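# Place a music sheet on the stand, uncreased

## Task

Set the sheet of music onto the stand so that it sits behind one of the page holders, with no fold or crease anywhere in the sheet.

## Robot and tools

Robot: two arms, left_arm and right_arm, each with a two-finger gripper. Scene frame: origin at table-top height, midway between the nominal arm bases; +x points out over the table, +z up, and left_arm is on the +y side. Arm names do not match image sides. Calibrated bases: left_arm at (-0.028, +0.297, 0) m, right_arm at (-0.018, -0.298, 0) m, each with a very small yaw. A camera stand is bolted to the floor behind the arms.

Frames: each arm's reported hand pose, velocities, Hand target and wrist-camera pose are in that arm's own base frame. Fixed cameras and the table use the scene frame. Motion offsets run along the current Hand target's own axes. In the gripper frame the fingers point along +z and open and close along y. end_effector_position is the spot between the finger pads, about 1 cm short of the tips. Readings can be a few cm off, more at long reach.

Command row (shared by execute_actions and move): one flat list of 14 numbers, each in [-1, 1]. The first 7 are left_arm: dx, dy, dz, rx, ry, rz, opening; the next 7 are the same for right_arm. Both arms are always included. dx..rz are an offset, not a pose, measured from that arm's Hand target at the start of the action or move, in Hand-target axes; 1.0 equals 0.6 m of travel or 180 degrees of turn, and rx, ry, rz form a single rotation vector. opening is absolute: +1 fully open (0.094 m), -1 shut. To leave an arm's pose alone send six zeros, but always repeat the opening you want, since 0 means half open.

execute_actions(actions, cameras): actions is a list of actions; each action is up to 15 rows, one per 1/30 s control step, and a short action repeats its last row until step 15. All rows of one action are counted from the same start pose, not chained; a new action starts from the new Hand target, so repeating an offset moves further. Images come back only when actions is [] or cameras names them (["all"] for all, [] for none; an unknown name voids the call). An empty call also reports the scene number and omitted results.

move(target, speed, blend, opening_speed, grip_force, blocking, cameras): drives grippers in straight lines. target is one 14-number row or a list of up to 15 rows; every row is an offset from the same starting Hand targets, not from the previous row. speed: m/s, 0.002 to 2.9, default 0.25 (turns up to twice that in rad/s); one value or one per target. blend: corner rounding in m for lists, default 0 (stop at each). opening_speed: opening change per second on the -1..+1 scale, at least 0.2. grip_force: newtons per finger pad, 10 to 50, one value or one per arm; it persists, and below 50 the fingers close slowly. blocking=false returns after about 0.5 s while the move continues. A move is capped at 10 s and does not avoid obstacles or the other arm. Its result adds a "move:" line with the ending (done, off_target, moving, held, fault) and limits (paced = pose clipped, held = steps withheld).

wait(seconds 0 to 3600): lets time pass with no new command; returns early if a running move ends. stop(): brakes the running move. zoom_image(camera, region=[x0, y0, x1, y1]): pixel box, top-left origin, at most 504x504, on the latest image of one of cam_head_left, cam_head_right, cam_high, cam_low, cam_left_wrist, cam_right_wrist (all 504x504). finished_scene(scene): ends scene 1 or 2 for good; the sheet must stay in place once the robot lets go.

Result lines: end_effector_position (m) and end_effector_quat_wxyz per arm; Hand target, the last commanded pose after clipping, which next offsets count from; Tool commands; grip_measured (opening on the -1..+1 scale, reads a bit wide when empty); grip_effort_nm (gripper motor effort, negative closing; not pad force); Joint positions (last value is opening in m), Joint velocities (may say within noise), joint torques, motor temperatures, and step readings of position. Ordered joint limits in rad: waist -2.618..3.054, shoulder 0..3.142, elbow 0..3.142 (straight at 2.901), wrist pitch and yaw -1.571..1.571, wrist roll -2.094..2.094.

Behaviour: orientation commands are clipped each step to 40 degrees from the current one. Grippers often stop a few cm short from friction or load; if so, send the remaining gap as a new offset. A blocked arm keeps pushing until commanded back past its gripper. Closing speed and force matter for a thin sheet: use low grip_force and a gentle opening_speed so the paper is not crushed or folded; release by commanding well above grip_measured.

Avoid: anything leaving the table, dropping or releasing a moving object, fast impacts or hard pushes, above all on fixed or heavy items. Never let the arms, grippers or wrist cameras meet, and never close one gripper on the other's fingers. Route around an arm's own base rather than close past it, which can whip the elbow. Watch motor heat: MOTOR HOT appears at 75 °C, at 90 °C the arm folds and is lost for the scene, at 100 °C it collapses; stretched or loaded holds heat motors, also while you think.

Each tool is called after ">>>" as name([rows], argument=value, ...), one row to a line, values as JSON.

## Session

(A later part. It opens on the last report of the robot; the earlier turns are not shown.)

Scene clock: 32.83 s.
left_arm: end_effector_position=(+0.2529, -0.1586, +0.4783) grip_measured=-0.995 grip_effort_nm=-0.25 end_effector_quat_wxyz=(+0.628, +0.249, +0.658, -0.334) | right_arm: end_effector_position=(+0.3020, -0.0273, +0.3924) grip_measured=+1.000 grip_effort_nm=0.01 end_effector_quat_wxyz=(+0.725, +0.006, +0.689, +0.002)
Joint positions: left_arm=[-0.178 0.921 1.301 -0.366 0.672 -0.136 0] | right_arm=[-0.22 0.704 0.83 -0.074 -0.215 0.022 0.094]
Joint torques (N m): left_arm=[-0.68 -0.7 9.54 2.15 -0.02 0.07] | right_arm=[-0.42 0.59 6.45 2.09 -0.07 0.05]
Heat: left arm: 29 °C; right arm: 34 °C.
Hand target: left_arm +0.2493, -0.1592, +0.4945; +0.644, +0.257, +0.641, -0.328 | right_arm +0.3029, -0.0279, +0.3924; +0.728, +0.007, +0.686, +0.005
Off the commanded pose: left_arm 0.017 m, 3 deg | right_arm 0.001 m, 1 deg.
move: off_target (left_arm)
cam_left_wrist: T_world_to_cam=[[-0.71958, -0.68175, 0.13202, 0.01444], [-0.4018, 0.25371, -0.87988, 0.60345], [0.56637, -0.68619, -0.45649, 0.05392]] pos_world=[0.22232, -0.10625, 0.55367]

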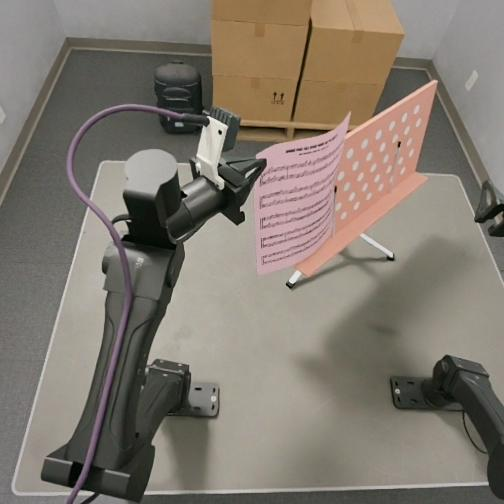

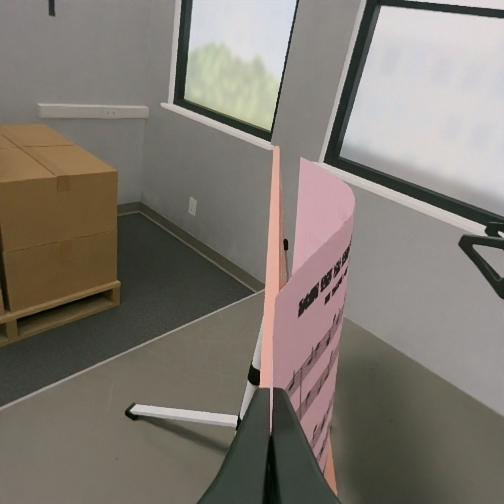

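>>> move(target=[0.0,-0.0012,-0.0418,0,0,0,-1, 0,0,0,0,0,0,1], speed=0.06, cameras=["cam_head_left","cam_left_wrist"])

>>> zoom_image(camera="cam_left_wrist", region=[245, 310, 305, 390])

>>> zoom_image(camera="cam_left_wrist", region=[245, 130, 305, 230])

>>> zoom_image(camera="cam_head_left", region=[300, 170, 360, 260])

Scene clock: 34.43 s.
left_arm: end_effector_position=(+0.2374, -0.1422, +0.4871) grip_measured=-0.995 grip_effort_nm=-0.26 end_effector_quat_wxyz=(+0.640, +0.255, +0.646, -0.330) | right_arm: end_effector_position=(+0.3020, -0.0273, +0.3924) grip_measured=+1.000 grip_effort_nm=0.01 end_effector_quat_wxyz=(+0.725, +0.006, +0.689, +0.002)
Joint positions: left_arm=[-0.063 0.874 1.301 -0.377 0.789 -0.136 0] | right_arm=[-0.22 0.704 0.83 -0.074 -0.215 0.022 0.094]
Joint torques (N m): left_arm=[0.64 -0.76 7.76 1.87 0.02 -0.03] | right_arm=[-0.43 0.58 6.45 2.09 -0.07 0.05]
Heat: left arm: 30 °C; right arm: 35 °C.
Hand target: left_arm +0.2322, -0.1409, +0.4934; +0.644, +0.257, +0.641, -0.328 | right_arm +0.3029, -0.0279, +0.3924; +0.728, +0.007, +0.686, +0.005
Off the commanded pose: left_arm 0.008 m, 1 deg | right_arm 0.001 m, 1 deg.
move: done
cam_left_wrist: T_world_to_cam=[[-0.72497, -0.68059, 0.1059, 0.0275], [-0.36883, 0.25375, -0.89419, 0.59989], [0.5817, -0.68732, -0.43499, 0.0638]] pos_world=[0.20408, -0.08966, 0.56125]

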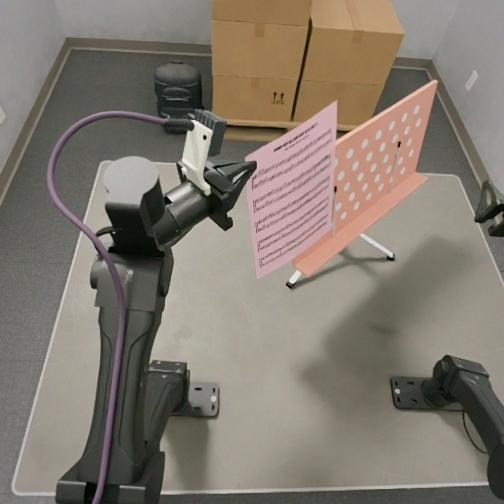

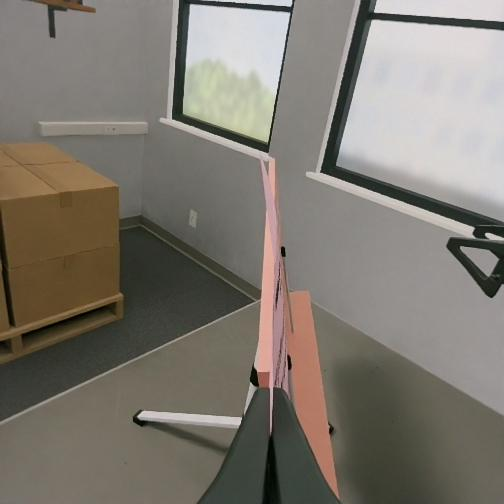

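Scaled by 6.300.

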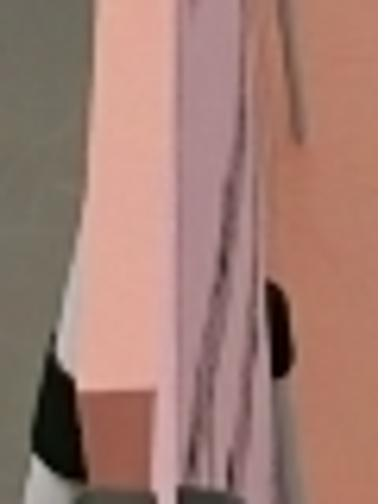

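Scaled by 5.040.

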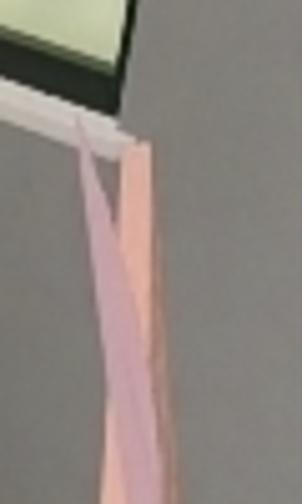

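Scaled by 5.600.

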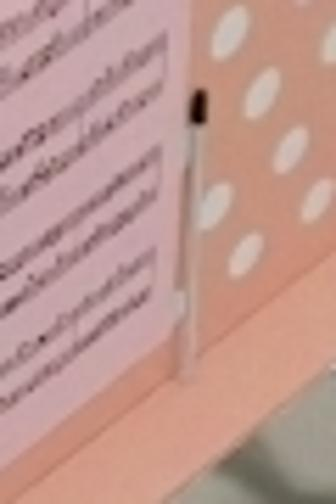

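>>> wait(seconds=0, cameras=["cam_high","cam_head_right","cam_right_wrist","cam_low","cam_head_left"])

>>> zoom_image(camera="cam_high", region=[320, 260, 390, 330])

>>> zoom_image(camera="cam_head_right", region=[380, 110, 450, 200])

>>> zoom_image(camera="cam_head_left", region=[370, 130, 430, 210])

Scene clock: 36.93 s.
left_arm: end_effector_position=(+0.2373, -0.1423, +0.4871) grip_measured=-0.995 grip_effort_nm=-0.26 end_effector_quat_wxyz=(+0.639, +0.255, +0.646, -0.330) | right_arm: end_effector_position=(+0.3020, -0.0273, +0.3924) grip_measured=+1.000 grip_effort_nm=0.01 end_effector_quat_wxyz=(+0.725, +0.006, +0.689, +0.002)
Joint positions: left_arm=[-0.063 0.874 1.301 -0.377 0.79 -0.136 0] | right_arm=[-0.22 0.704 0.83 -0.074 -0.215 0.022 0.094]
Joint torques (N m): left_arm=[0.62 -0.94 7.83 1.83 0.03 -0.03] | right_arm=[-0.43 0.59 6.43 2.09 -0.07 0.05]
Heat: left arm: 30 °C; right arm: 35 °C.
Hand target: left_arm +0.2322, -0.1409, +0.4934; +0.644, +0.257, +0.641, -0.328 | right_arm +0.3029, -0.0279, +0.3924; +0.728, +0.007, +0.686, +0.005
Tool commands: left_gripper/opening=-1.0 right_gripper/opening=+1.0
Off the commanded pose: left_arm 0.008 m, 1 deg | right_arm 0.001 m, 1 deg.
cam_right_wrist: T_world_to_cam=[[0.04536, -0.99887, 0.01397, -0.04205], [-0.41636, -0.03162, -0.90865, 0.52133], [0.90807, 0.03539, -0.41733, -0.01613]] pos_world=[0.23361, -0.02495, 0.46756]
Images, in order (width x height): cam_head_left 504x504, cam_head_right 504x504, cam_high 504x504, cam_low 504x504, cam_right_wrist 504x504.

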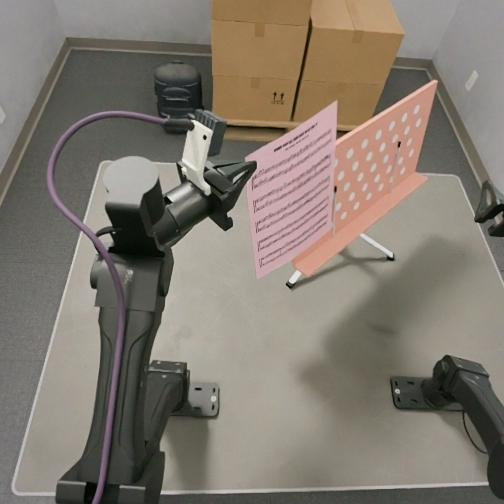

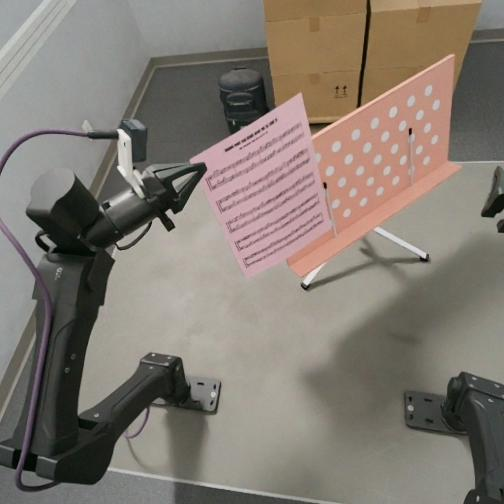

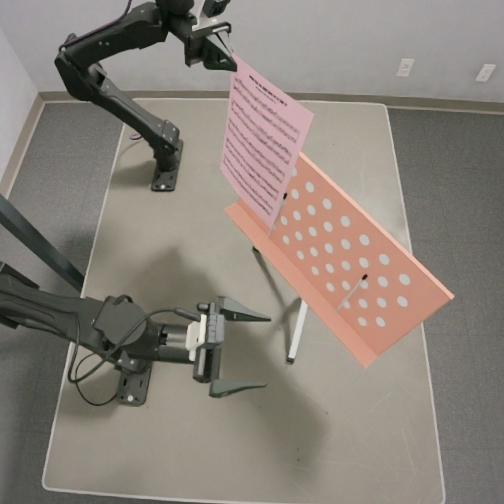

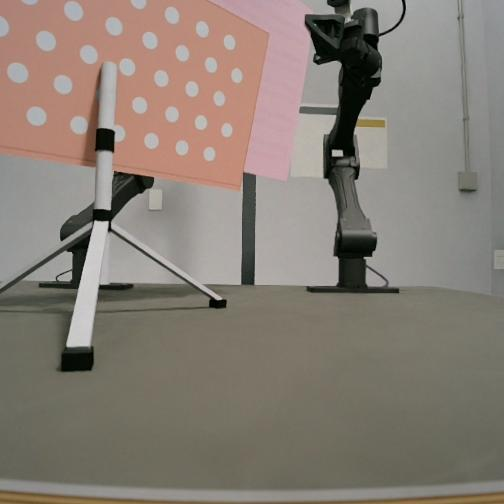

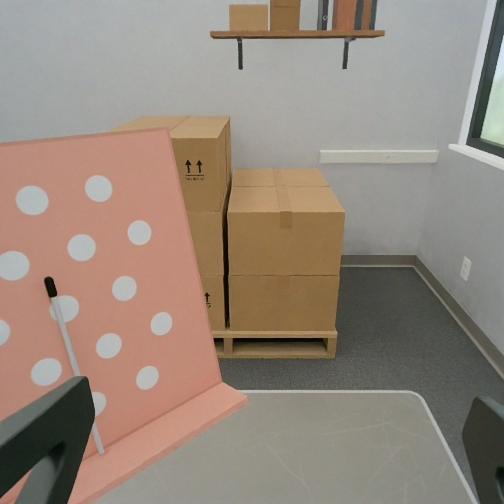

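Scaled by 7.200.

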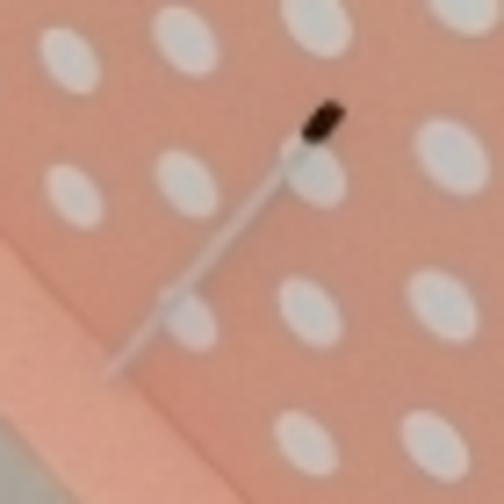

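Scaled by 5.600.

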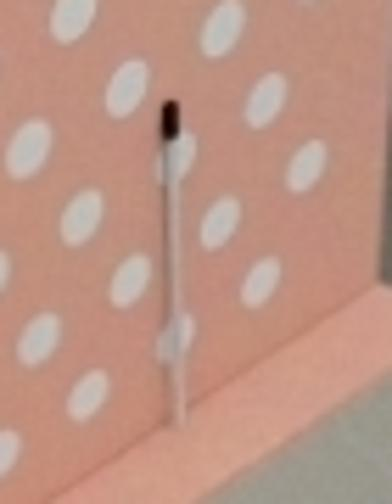

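Scaled by 6.300.

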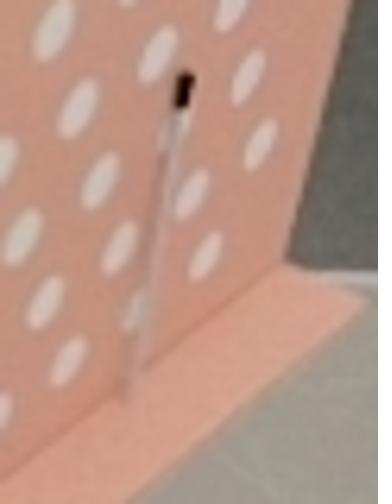

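>>> move(target=[0,0,-0.05,0,0,0,-1, 0.1252,0.4167,-0.085,-0.2366,0.0729,-0.0188,-0.45], speed=0.25, cameras=["cam_head_left","cam_head_right","cam_left_wrist","cam_right_wrist"])

>>> zoom_image(camera="cam_right_wrist", region=[100, 200, 400, 500])

>>> zoom_image(camera="cam_left_wrist", region=[245, 280, 325, 390])

Scene clock: 41.60 s.
left_arm: end_effector_position=(+0.2160, -0.1188, +0.4926) grip_measured=-0.995 grip_effort_nm=-0.26 end_effector_quat_wxyz=(+0.645, +0.259, +0.640, -0.327) | right_arm: end_effector_position=(+0.2573, +0.2208, +0.3110) grip_measured=-0.448 grip_effort_nm=-0.08 end_effector_quat_wxyz=(+0.591, -0.279, +0.722, +0.226)
Joint positions: left_arm=[0.163 0.819 1.301 -0.394 1.016 -0.159 0] | right_arm=[0.676 0.847 0.784 -0.137 -0.057 -0.016 0.026]
Joint torques (N m): left_arm=[0.69 -0.59 5.75 1.67 -0.07 -0.08] | right_arm=[0.59 -0.59 8.06 2.14 -0.02 0.02]
Motor temperatures (°C): left_arm=[24 23 26 30 22 22 23] | right_arm=[21 25 28 36 22 23 21]
Heat: left arm: 30 °C; right arm: 36 °C.
Hand target: left_arm +0.2124, -0.1183, +0.4920; +0.644, +0.257, +0.641, -0.328 | right_arm +0.2572, +0.2235, +0.3184; +0.599, -0.278, +0.714, +0.233
Off the commanded pose: left_arm 0.004 m, 0 deg | right_arm 0.008 m, 1 deg.
move: done
cam_left_wrist: T_world_to_cam=[[-0.72762, -0.6799, 0.0911, 0.0353], [-0.35188, 0.25594, -0.90037, 0.59069], [0.58885, -0.68719, -0.42547, 0.08851]] pos_world=[0.18142, -0.06636, 0.56629]
cam_right_wrist: T_world_to_cam=[[0.71036, -0.70365, 0.01616, -0.02806], [-0.43406, -0.45603, -0.77694, 0.49396], [0.55406, 0.54489, -0.62937, 0.02624]] pos_world=[0.2198, 0.19122, 0.40075]

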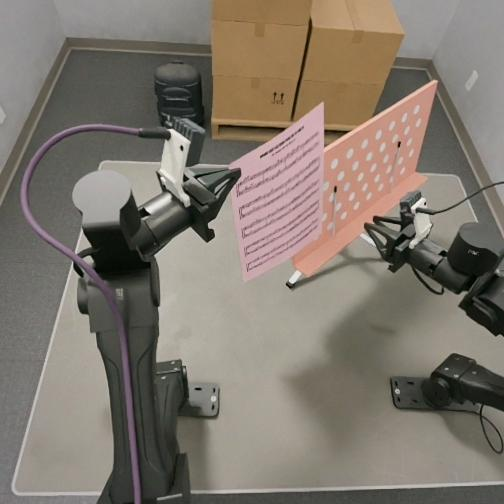

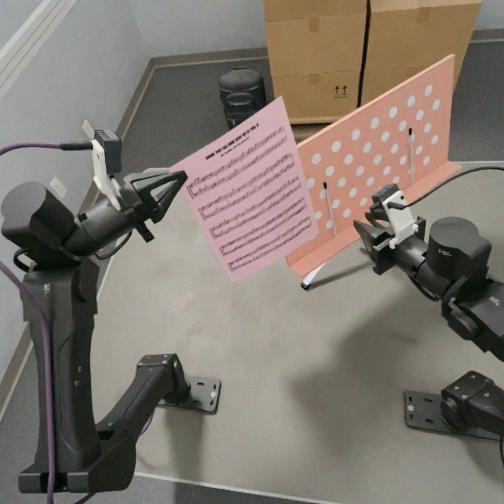

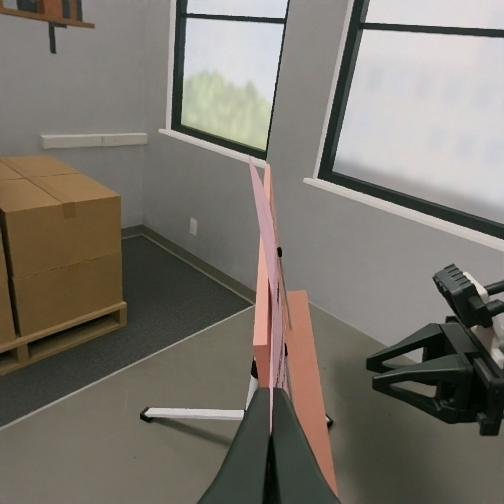

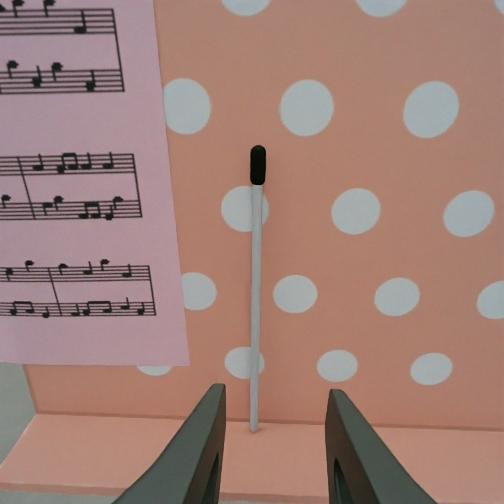

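Scaled by 1.680.

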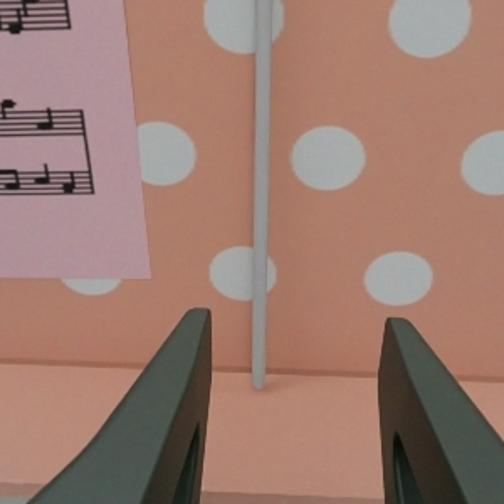

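Scaled by 4.582.

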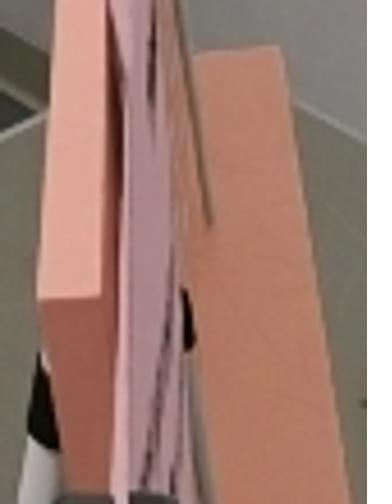

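>>> move(target=[0,0,0,0,0,0,-1, -0.0208,0.0083,0.0917,0,0,0,-0.45], speed=0.12, cameras=["cam_right_wrist","cam_left_wrist"])

>>> zoom_image(camera="cam_right_wrist", region=[180, 300, 380, 500])

>>> zoom_image(camera="cam_left_wrist", region=[245, 200, 405, 390])

Scene clock: 44.13 s.
left_arm: end_effector_position=(+0.2159, -0.1189, +0.4926) grip_measured=-0.995 grip_effort_nm=-0.26 end_effector_quat_wxyz=(+0.645, +0.260, +0.640, -0.327) | right_arm: end_effector_position=(+0.2923, +0.2611, +0.2997) grip_measured=-0.448 grip_effort_nm=-0.08 end_effector_quat_wxyz=(+0.581, -0.286, +0.729, +0.225)
Joint positions: left_arm=[0.163 0.819 1.301 -0.394 1.016 -0.159 0] | right_arm=[0.713 1.08 0.858 -0.005 -0.029 -0.011 0.026]
Joint torques (N m): left_arm=[0.7 -0.65 5.71 1.68 0 -0.06] | right_arm=[0.59 -2.04 11 2.15 0.08 0.05]
Heat: left arm: 30 °C; right arm: 36 °C.
Hand target: left_arm +0.2124, -0.1183, +0.4920; +0.644, +0.257, +0.641, -0.328 | right_arm +0.2954, +0.2652, +0.3211; +0.599, -0.278, +0.714, +0.233
Off the commanded pose: left_arm 0.004 m, 0 deg | right_arm 0.022 m, 3 deg.
move: off_target (right_arm)
cam_left_wrist: T_world_to_cam=[[-0.72818, -0.6793, 0.09117, 0.03526], [-0.35172, 0.25619, -0.90036, 0.59067], [0.58826, -0.68769, -0.42548, 0.08858]] pos_world=[0.18132, -0.06646, 0.56629]
cam_right_wrist: T_world_to_cam=[[0.71661, -0.69731, 0.01516, -0.02754], [-0.44518, -0.47402, -0.75968, 0.52146], [0.53692, 0.53765, -0.65012, -0.00903]] pos_world=[0.25672, 0.23283, 0.39069]
Images, in order (width x height): cam_left_wrist 504x504, cam_right_wrist 504x504.

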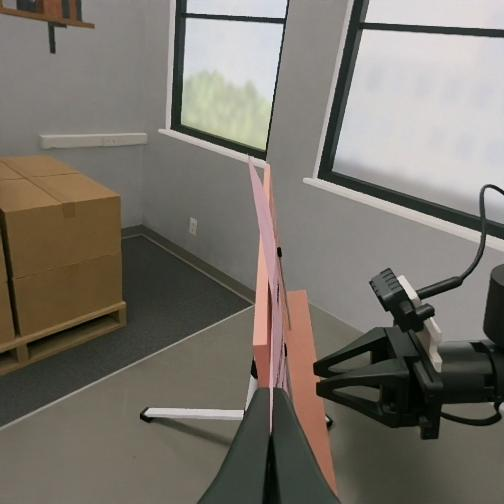

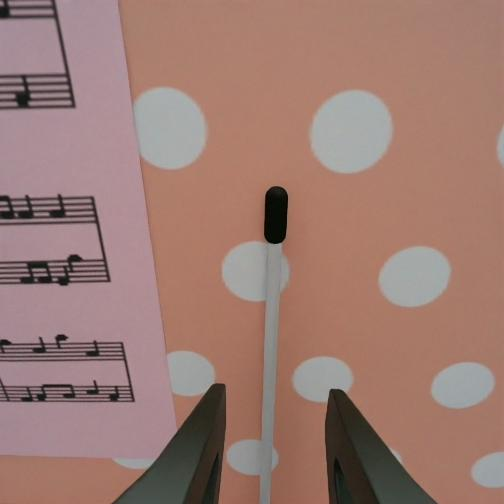

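Scaled by 2.520.

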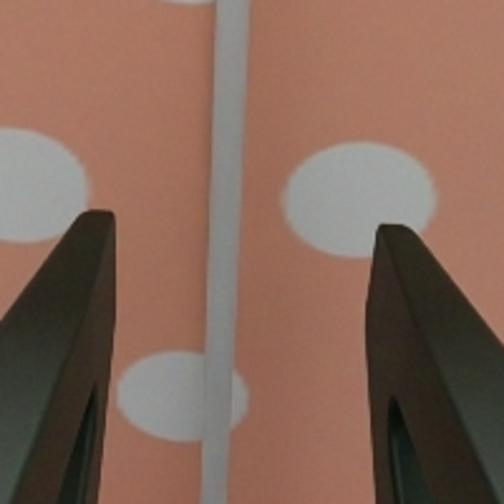

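Scaled by 2.653.

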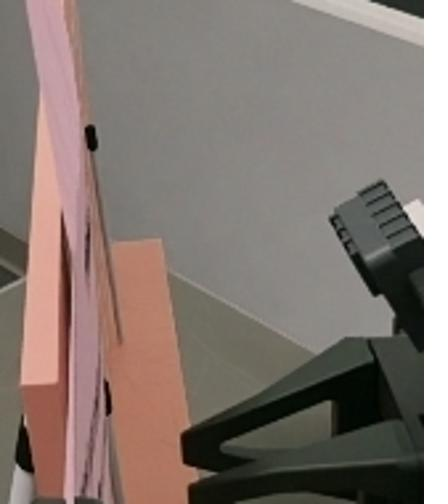

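>>> move(target=[0,0,0,0,0,0,-1, -0.035,0.0017,0.0277,0,-0.0139,0,-0.45], speed=0.08, cameras=["cam_right_wrist","cam_left_wrist"])

>>> zoom_image(camera="cam_right_wrist", region=[180, 300, 380, 500])

>>> zoom_image(camera="cam_left_wrist", region=[255, 300, 345, 400])

Scene clock: 46.67 s.
left_arm: end_effector_position=(+0.2159, -0.1189, +0.4926) grip_measured=-0.995 grip_effort_nm=-0.26 end_effector_quat_wxyz=(+0.645, +0.260, +0.640, -0.327) | right_arm: end_effector_position=(+0.3068, +0.2753, +0.3180) grip_measured=-0.448 grip_effort_nm=-0.08 end_effector_quat_wxyz=(+0.597, -0.280, +0.715, +0.230)
Joint positions: left_arm=[0.163 0.819 1.301 -0.394 1.016 -0.159 0] | right_arm=[0.719 1.155 0.927 0.046 -0.022 -0.01 0.026]
Joint torques (N m): left_arm=[0.68 -0.59 5.72 1.68 -0.02 -0.06] | right_arm=[0.61 -2.56 11.02 2.15 0.08 0.05]
Heat: left arm: 30 °C; right arm: 36 °C.
Hand target: left_arm +0.2124, -0.1183, +0.4920; +0.644, +0.257, +0.641, -0.328 | right_arm +0.3095, +0.2794, +0.3390; +0.615, -0.272, +0.701, +0.238
Off the commanded pose: left_arm 0.004 m, 0 deg | right_arm 0.021 m, 3 deg.
move: off_target (right_arm)
cam_left_wrist: T_world_to_cam=[[-0.72818, -0.6793, 0.09117, 0.03526], [-0.35172, 0.25619, -0.90036, 0.59067], [0.58826, -0.68769, -0.42548, 0.08858]] pos_world=[0.18132, -0.06646, 0.56629]
cam_right_wrist: T_world_to_cam=[[0.71559, -0.69827, 0.01859, -0.02882], [-0.41934, -0.45072, -0.78804, 0.54322], [0.55864, 0.55612, -0.61535, -0.03541]] pos_world=[0.2682, 0.24441, 0.40682]
Images, in order (width x height): cam_left_wrist 504x504, cam_right_wrist 504x504.

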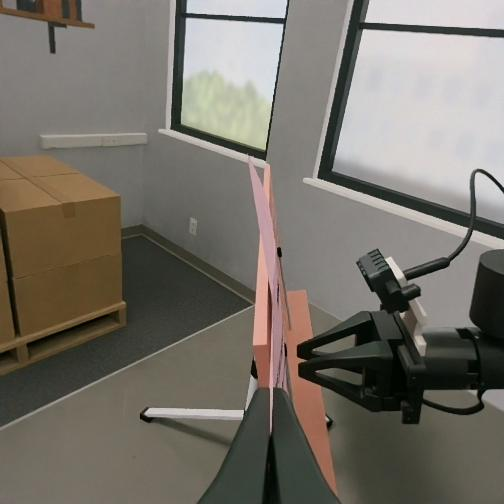

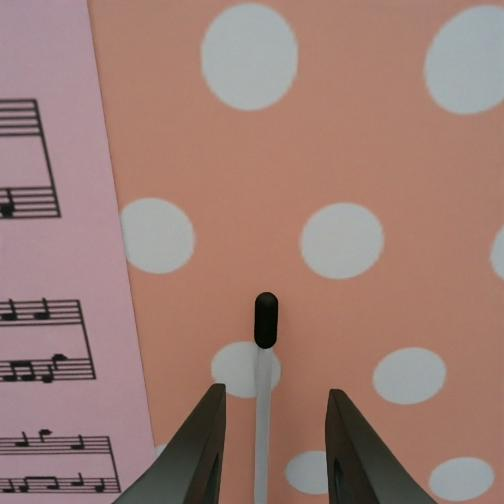

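Scaled by 2.520.

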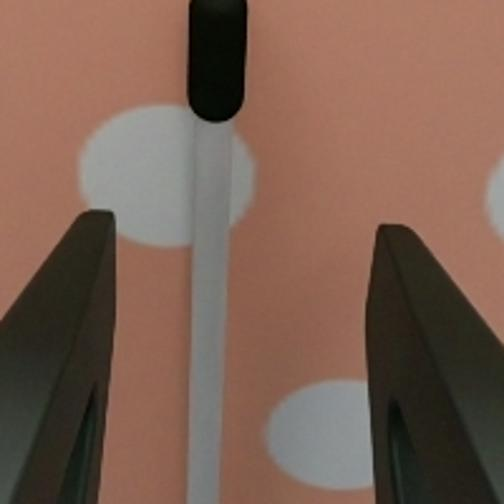

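Scaled by 5.040.

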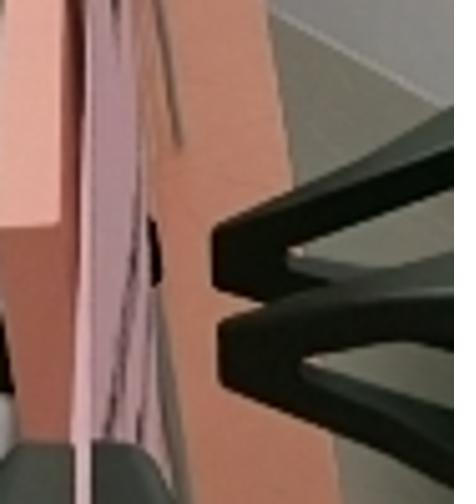

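>>> move(target=[0,0,0,0,0,0,-1, -0.0007,0.0049,0.0117,0,0,0,-0.5], speed=0.05, cameras=["cam_right_wrist","cam_left_wrist"])

>>> zoom_image(camera="cam_right_wrist", region=[180, 300, 380, 500])

>>> zoom_image(camera="cam_left_wrist", region=[255, 300, 345, 400])

Scene clock: 47.83 s.
left_arm: end_effector_position=(+0.2159, -0.1189, +0.4926) grip_measured=-0.995 grip_effort_nm=-0.26 end_effector_quat_wxyz=(+0.645, +0.260, +0.640, -0.327) | right_arm: end_effector_position=(+0.3096, +0.2823, +0.3168) grip_measured=-0.498 grip_effort_nm=-0.08 end_effector_quat_wxyz=(+0.597, -0.281, +0.716, +0.231)
Joint positions: left_arm=[0.163 0.819 1.301 -0.394 1.016 -0.159 0] | right_arm=[0.732 1.183 0.941 0.06 -0.011 -0.008 0.024]
Joint torques (N m): left_arm=[0.72 -0.62 5.76 1.68 -0.02 -0.07] | right_arm=[0.55 -2.82 11.17 2.17 0.09 0.05]
Heat: left arm: 30 °C; right arm: 36 °C.
Hand target: left_arm +0.2124, -0.1183, +0.4920; +0.644, +0.257, +0.641, -0.328 | right_arm +0.3127, +0.2864, +0.3385; +0.615, -0.272, +0.701, +0.239
Off the commanded pose: left_arm 0.004 m, 0 deg | right_arm 0.022 m, 3 deg.
move: off_target (right_arm)
cam_left_wrist: T_world_to_cam=[[-0.72818, -0.6793, 0.09117, 0.03526], [-0.35172, 0.25619, -0.90036, 0.59067], [0.58826, -0.68769, -0.42548, 0.08858]] pos_world=[0.18132, -0.06646, 0.56629]
cam_right_wrist: T_world_to_cam=[[0.71662, -0.69721, 0.01871, -0.02651], [-0.41949, -0.4523, -0.78705, 0.54673], [0.55721, 0.55617, -0.6166, -0.04083]] pos_world=[0.2711, 0.25151, 0.40563]
Images, in order (width x height): cam_left_wrist 504x504, cam_right_wrist 504x504.

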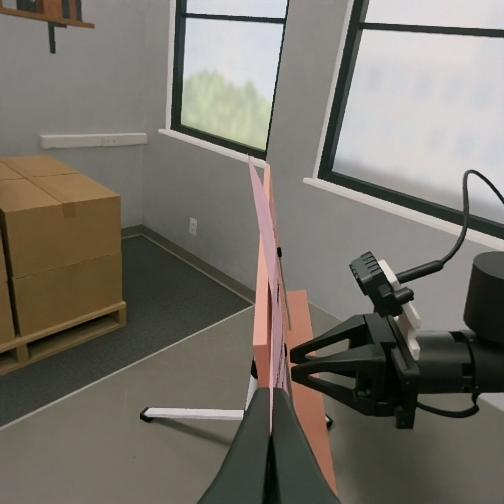

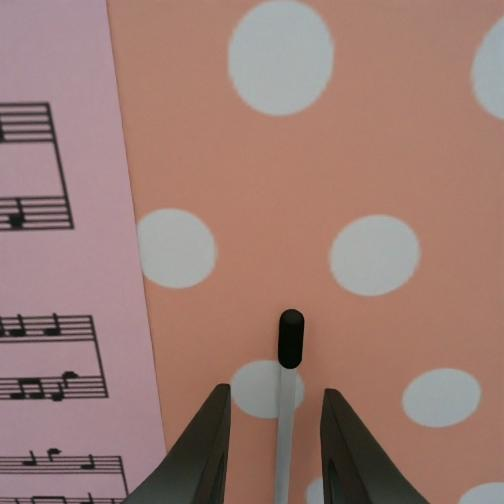

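Scaled by 2.520.

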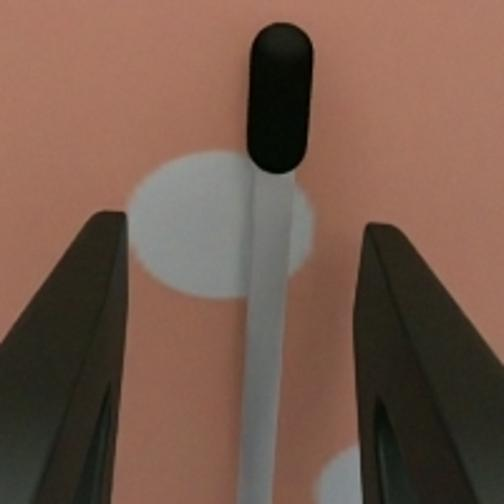

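Scaled by 5.040.

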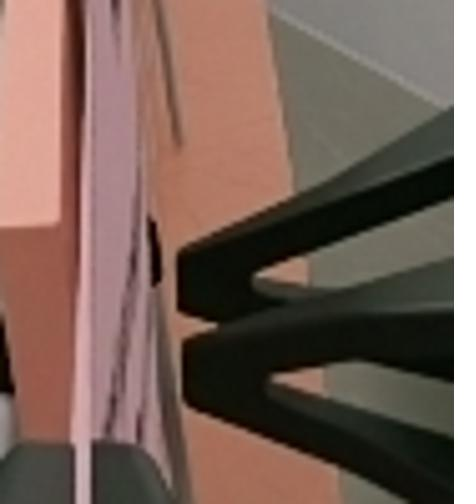

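>>> move(target=[0,0,0,0,0,0,-1, 0.0,-0.0033,0.0092,0,0,0,-0.6], speed=0.05, cameras=["cam_right_wrist","cam_left_wrist"])

>>> zoom_image(camera="cam_right_wrist", region=[180, 300, 380, 500])

>>> zoom_image(camera="cam_left_wrist", region=[265, 330, 325, 400])

Scene clock: 48.70 s.
left_arm: end_effector_position=(+0.2159, -0.1189, +0.4926) grip_measured=-0.995 grip_effort_nm=-0.26 end_effector_quat_wxyz=(+0.645, +0.260, +0.640, -0.327) | right_arm: end_effector_position=(+0.3136, +0.2859, +0.3164) grip_measured=-0.598 grip_effort_nm=-0.08 end_effector_quat_wxyz=(+0.597, -0.281, +0.715, +0.230)
Joint positions: left_arm=[0.163 0.819 1.301 -0.394 1.016 -0.159 0] | right_arm=[0.732 1.205 0.952 0.07 -0.01 -0.008 0.019]
Joint torques (N m): left_arm=[0.7 -0.59 5.74 1.69 -0.01 -0.06] | right_arm=[-0.17 -2.95 11.12 2.16 -0.01 0.03]
Heat: left arm: 30 °C; right arm: 36 °C.
Hand target: left_arm +0.2124, -0.1183, +0.4920; +0.644, +0.257, +0.641, -0.328 | right_arm +0.3181, +0.2886, +0.3377; +0.615, -0.272, +0.701, +0.239
Off the commanded pose: left_arm 0.004 m, 0 deg | right_arm 0.022 m, 3 deg.
move: off_target (right_arm)
cam_left_wrist: T_world_to_cam=[[-0.72818, -0.6793, 0.09117, 0.03526], [-0.35172, 0.25619, -0.90036, 0.59067], [0.58826, -0.68769, -0.42548, 0.08858]] pos_world=[0.18132, -0.06646, 0.56629]
cam_right_wrist: T_world_to_cam=[[0.71636, -0.69748, 0.01882, -0.02683], [-0.4194, -0.45199, -0.78728, 0.54966], [0.55762, 0.55608, -0.61631, -0.04546]] pos_world=[0.2751, 0.25501, 0.40523]
Images, in order (width x height): cam_left_wrist 504x504, cam_right_wrist 504x504.

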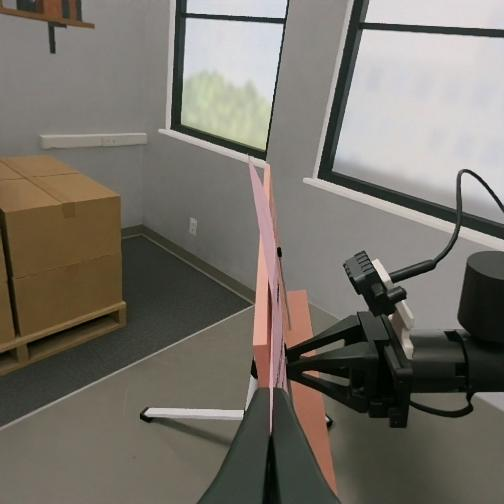

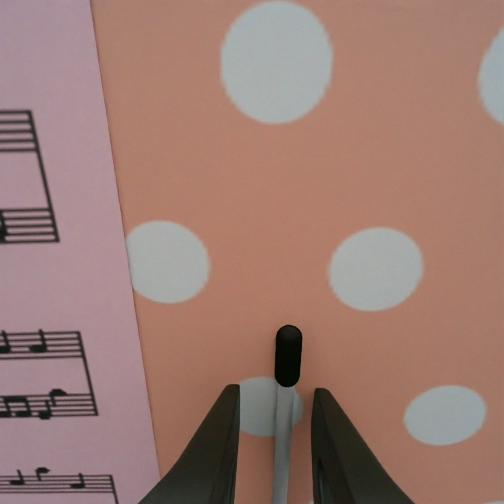

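Scaled by 2.520.

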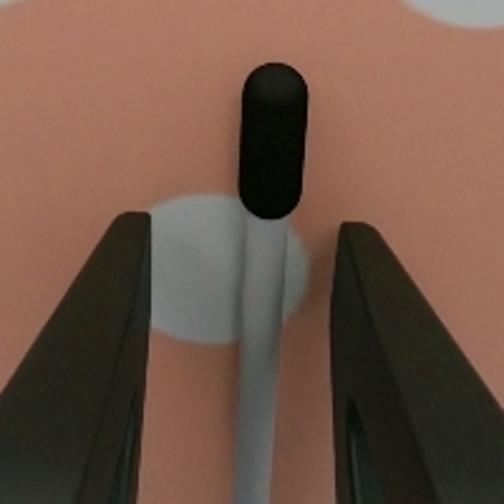

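Scaled by 7.200.

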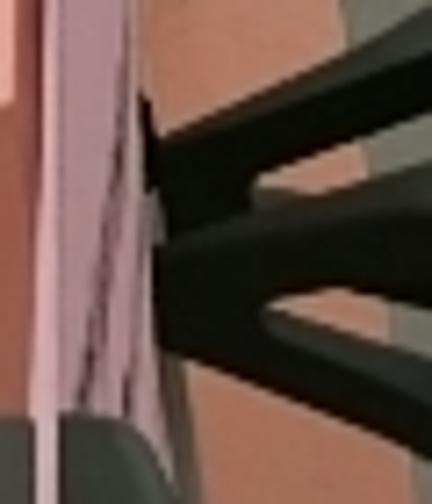

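>>> move(target=[0,0,0,0,0,0,-1, 0.0,-0.0058,0.0045,0,0,0,-0.6], speed=0.05, cameras=["cam_right_wrist","cam_left_wrist"])

>>> zoom_image(camera="cam_right_wrist", region=[180, 300, 380, 500])

>>> zoom_image(camera="cam_left_wrist", region=[265, 330, 325, 400])

Scene clock: 49.47 s.
left_arm: end_effector_position=(+0.2159, -0.1189, +0.4926) grip_measured=-0.995 grip_effort_nm=-0.26 end_effector_quat_wxyz=(+0.645, +0.260, +0.640, -0.327) | right_arm: end_effector_position=(+0.3174, +0.2852, +0.3170) grip_measured=-0.598 grip_effort_nm=-0.08 end_effector_quat_wxyz=(+0.598, -0.279, +0.715, +0.230)
Joint positions: left_arm=[0.163 0.819 1.301 -0.394 1.016 -0.159 0] | right_arm=[0.722 1.214 0.958 0.076 -0.018 -0.008 0.019]
Joint torques (N m): left_arm=[0.73 -0.61 5.78 1.67 0 -0.07] | right_arm=[-0.46 -2.92 11.11 2.17 -0.08 0.01]
Heat: left arm: 30 °C; right arm: 36 °C.
Hand target: left_arm +0.2124, -0.1183, +0.4920; +0.644, +0.257, +0.641, -0.328 | right_arm +0.3224, +0.2878, +0.3375; +0.615, -0.272, +0.701, +0.239
Off the commanded pose: left_arm 0.004 m, 0 deg | right_arm 0.021 m, 3 deg.
move: off_target (right_arm)
cam_left_wrist: T_world_to_cam=[[-0.72818, -0.6793, 0.09117, 0.03526], [-0.35172, 0.25619, -0.90036, 0.59067], [0.58826, -0.68769, -0.42548, 0.08858]] pos_world=[0.18132, -0.06646, 0.56629]
cam_right_wrist: T_world_to_cam=[[0.71441, -0.6995, 0.01766, -0.02845], [-0.41997, -0.44883, -0.78878, 0.55117], [0.55968, 0.5561, -0.61442, -0.04806]] pos_world=[0.2787, 0.25421, 0.40572]
Images, in order (width x height): cam_left_wrist 504x504, cam_right_wrist 504x504.

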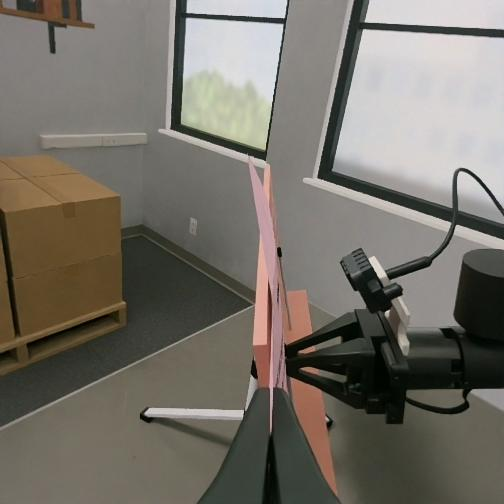

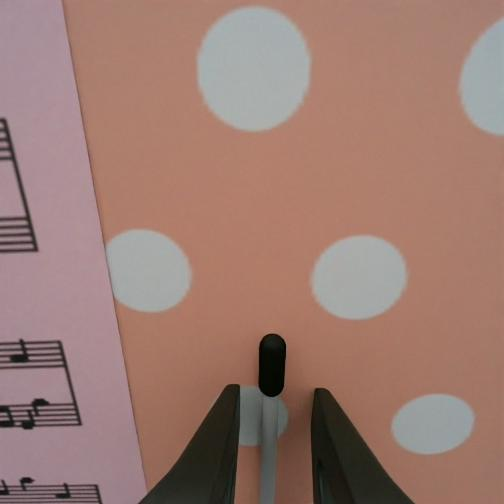

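Scaled by 2.520.

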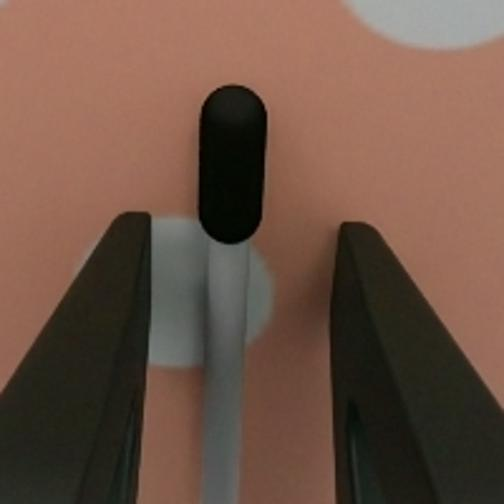

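Scaled by 7.200.

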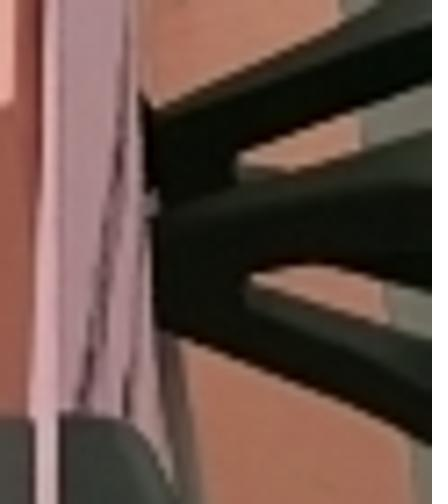

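>>> move(target=[0,0,0,0,0,0,-1, 0,0,0,0,0,0,-1], grip_force=[50, 20], cameras=["cam_right_wrist","cam_left_wrist","cam_head_left"])

>>> zoom_image(camera="cam_right_wrist", region=[180, 300, 380, 500])

>>> zoom_image(camera="cam_left_wrist", region=[245, 280, 345, 400])

Scene clock: 51.47 s.
left_arm: end_effector_position=(+0.2159, -0.1189, +0.4926) grip_measured=-0.995 grip_effort_nm=-0.26 end_effector_quat_wxyz=(+0.645, +0.260, +0.640, -0.327) | right_arm: end_effector_position=(+0.3173, +0.2853, +0.3172) grip_measured=-0.915 grip_effort_nm=-0.44 end_effector_quat_wxyz=(+0.598, -0.280, +0.715, +0.231)
Joint positions: left_arm=[0.163 0.819 1.301 -0.394 1.016 -0.159 0] | right_arm=[0.722 1.214 0.958 0.076 -0.019 -0.008 0.004]
Joint torques (N m): left_arm=[0.72 -0.57 5.74 1.68 -0.01 -0.07] | right_arm=[-0.47 -2.88 11.1 2.16 -0.07 0.01]
Heat: left arm: 30 °C; right arm: 36 °C.
Hand target: left_arm +0.2124, -0.1183, +0.4920; +0.644, +0.257, +0.641, -0.328 | right_arm +0.3224, +0.2878, +0.3374; +0.615, -0.272, +0.701, +0.239
Off the commanded pose: left_arm 0.004 m, 0 deg | right_arm 0.021 m, 3 deg.
grip_force (N): 50, 20
move: done
cam_left_wrist: T_world_to_cam=[[-0.72818, -0.6793, 0.09117, 0.03526], [-0.35172, 0.25619, -0.90036, 0.59067], [0.58826, -0.68769, -0.42548, 0.08858]] pos_world=[0.18132, -0.06646, 0.56629]
cam_right_wrist: T_world_to_cam=[[0.71487, -0.69904, 0.01761, -0.02854], [-0.41929, -0.44867, -0.78923, 0.55128], [0.5596, 0.55682, -0.61384, -0.04834]] pos_world=[0.2786, 0.25431, 0.40592]
Images, in order (width x height): cam_head_left 504x504, cam_left_wrist 504x504, cam_right_wrist 504x504.

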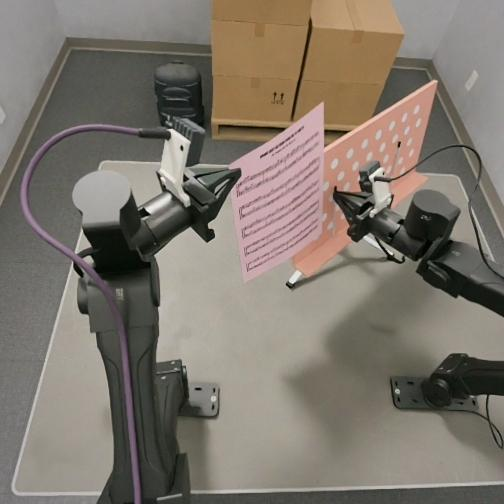

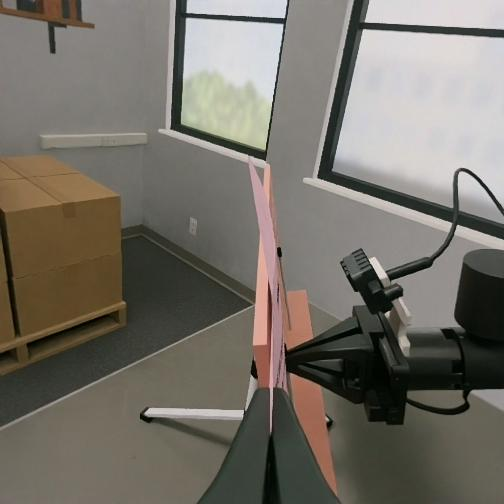

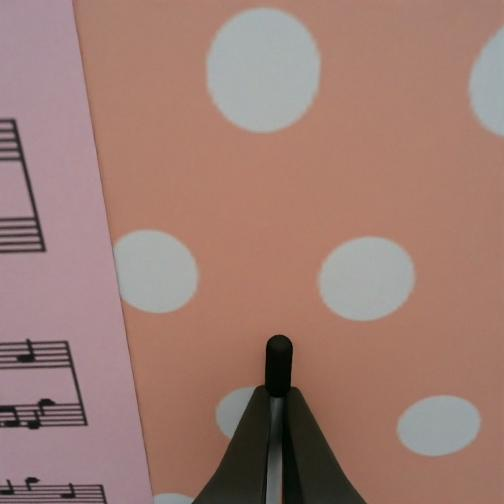

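Scaled by 2.520.

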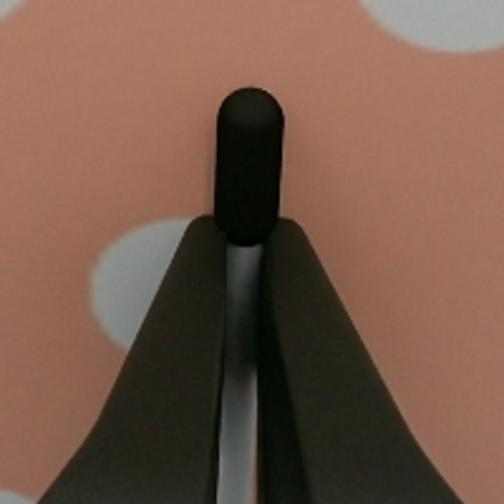

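Scaled by 4.200.

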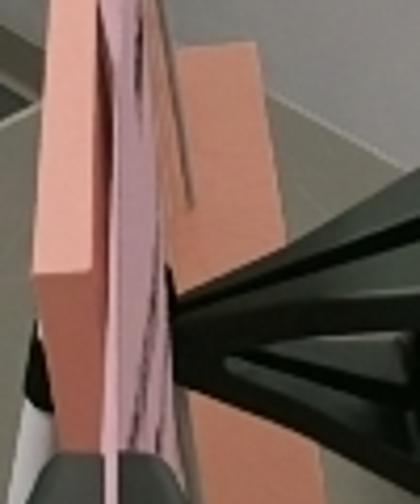

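>>> move(target=[0,0,0,0,0,0,-1, 0,0,-0.0167,0,0,0,-1], speed=0.03, cameras=["cam_right_wrist","cam_left_wrist","cam_head_left","cam_high"])

>>> zoom_image(camera="cam_left_wrist", region=[245, 280, 345, 400])

Scene clock: 52.23 s.
left_arm: end_effector_position=(+0.2159, -0.1189, +0.4926) grip_measured=-0.995 grip_effort_nm=-0.26 end_effector_quat_wxyz=(+0.645, +0.260, +0.640, -0.327) | right_arm: end_effector_position=(+0.3173, +0.2854, +0.3172) grip_measured=-0.915 grip_effort_nm=-0.46 end_effector_quat_wxyz=(+0.598, -0.280, +0.715, +0.231)
Joint positions: left_arm=[0.163 0.819 1.301 -0.394 1.016 -0.159 0] | right_arm=[0.722 1.214 0.958 0.076 -0.019 -0.008 0.004]
Joint torques (N m): left_arm=[0.7 -0.61 5.78 1.68 -0.01 -0.08] | right_arm=[-0.53 -6.08 9.47 1.95 -0.08 0.02]
Heat: left arm: 30 °C; right arm: 36 °C.
Hand target: left_arm +0.2124, -0.1183, +0.4920; +0.644, +0.257, +0.641, -0.328 | right_arm +0.3150, +0.2811, +0.3388; +0.615, -0.272, +0.701, +0.239
Off the commanded pose: left_arm 0.004 m, 0 deg | right_arm 0.022 m, 3 deg.
grip_force (N): 50, 20
move: off_target (right_arm)
cam_left_wrist: T_world_to_cam=[[-0.72818, -0.6793, 0.09117, 0.03526], [-0.35172, 0.25619, -0.90036, 0.59067], [0.58826, -0.68769, -0.42548, 0.08858]] pos_world=[0.18132, -0.06646, 0.56629]
cam_right_wrist: T_world_to_cam=[[0.71517, -0.69873, 0.01747, -0.02864], [-0.41918, -0.44877, -0.78924, 0.55128], [0.55931, 0.55712, -0.61384, -0.04833]] pos_world=[0.2786, 0.25431, 0.40592]
Images, in order (width x height): cam_head_left 504x504, cam_high 504x504, cam_left_wrist 504x504, cam_right_wrist 504x504.

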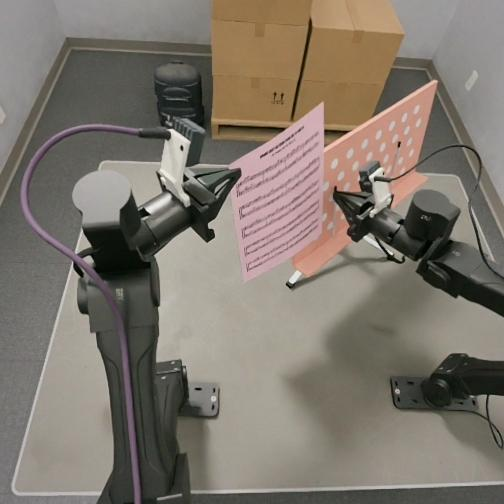

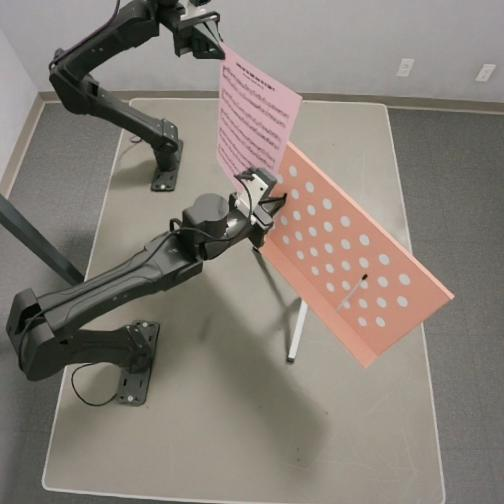

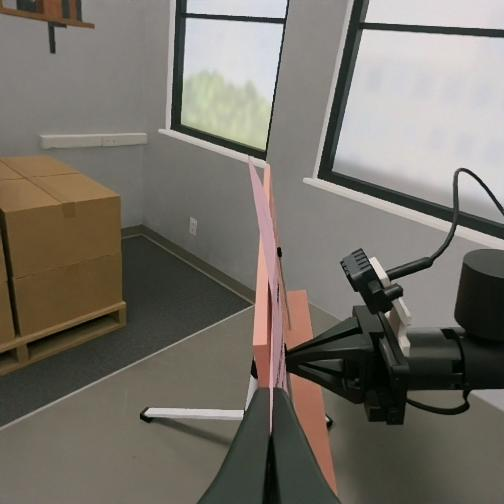

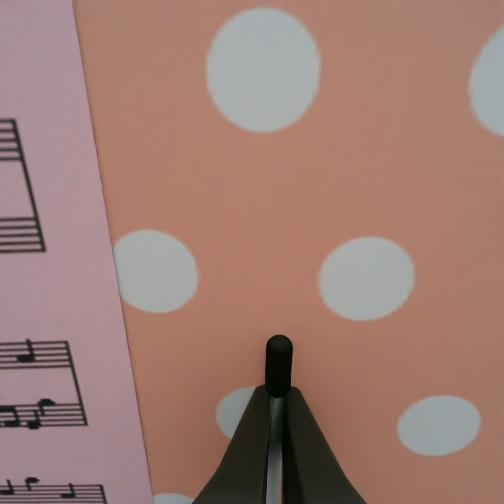

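Scaled by 4.200.

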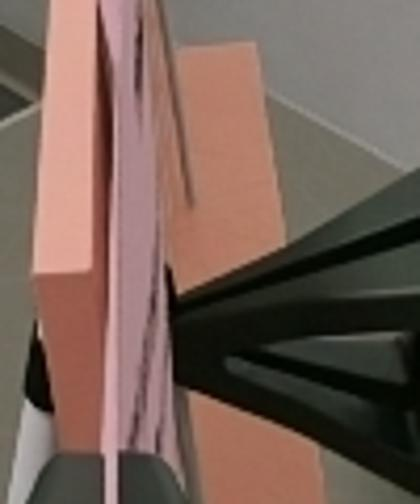

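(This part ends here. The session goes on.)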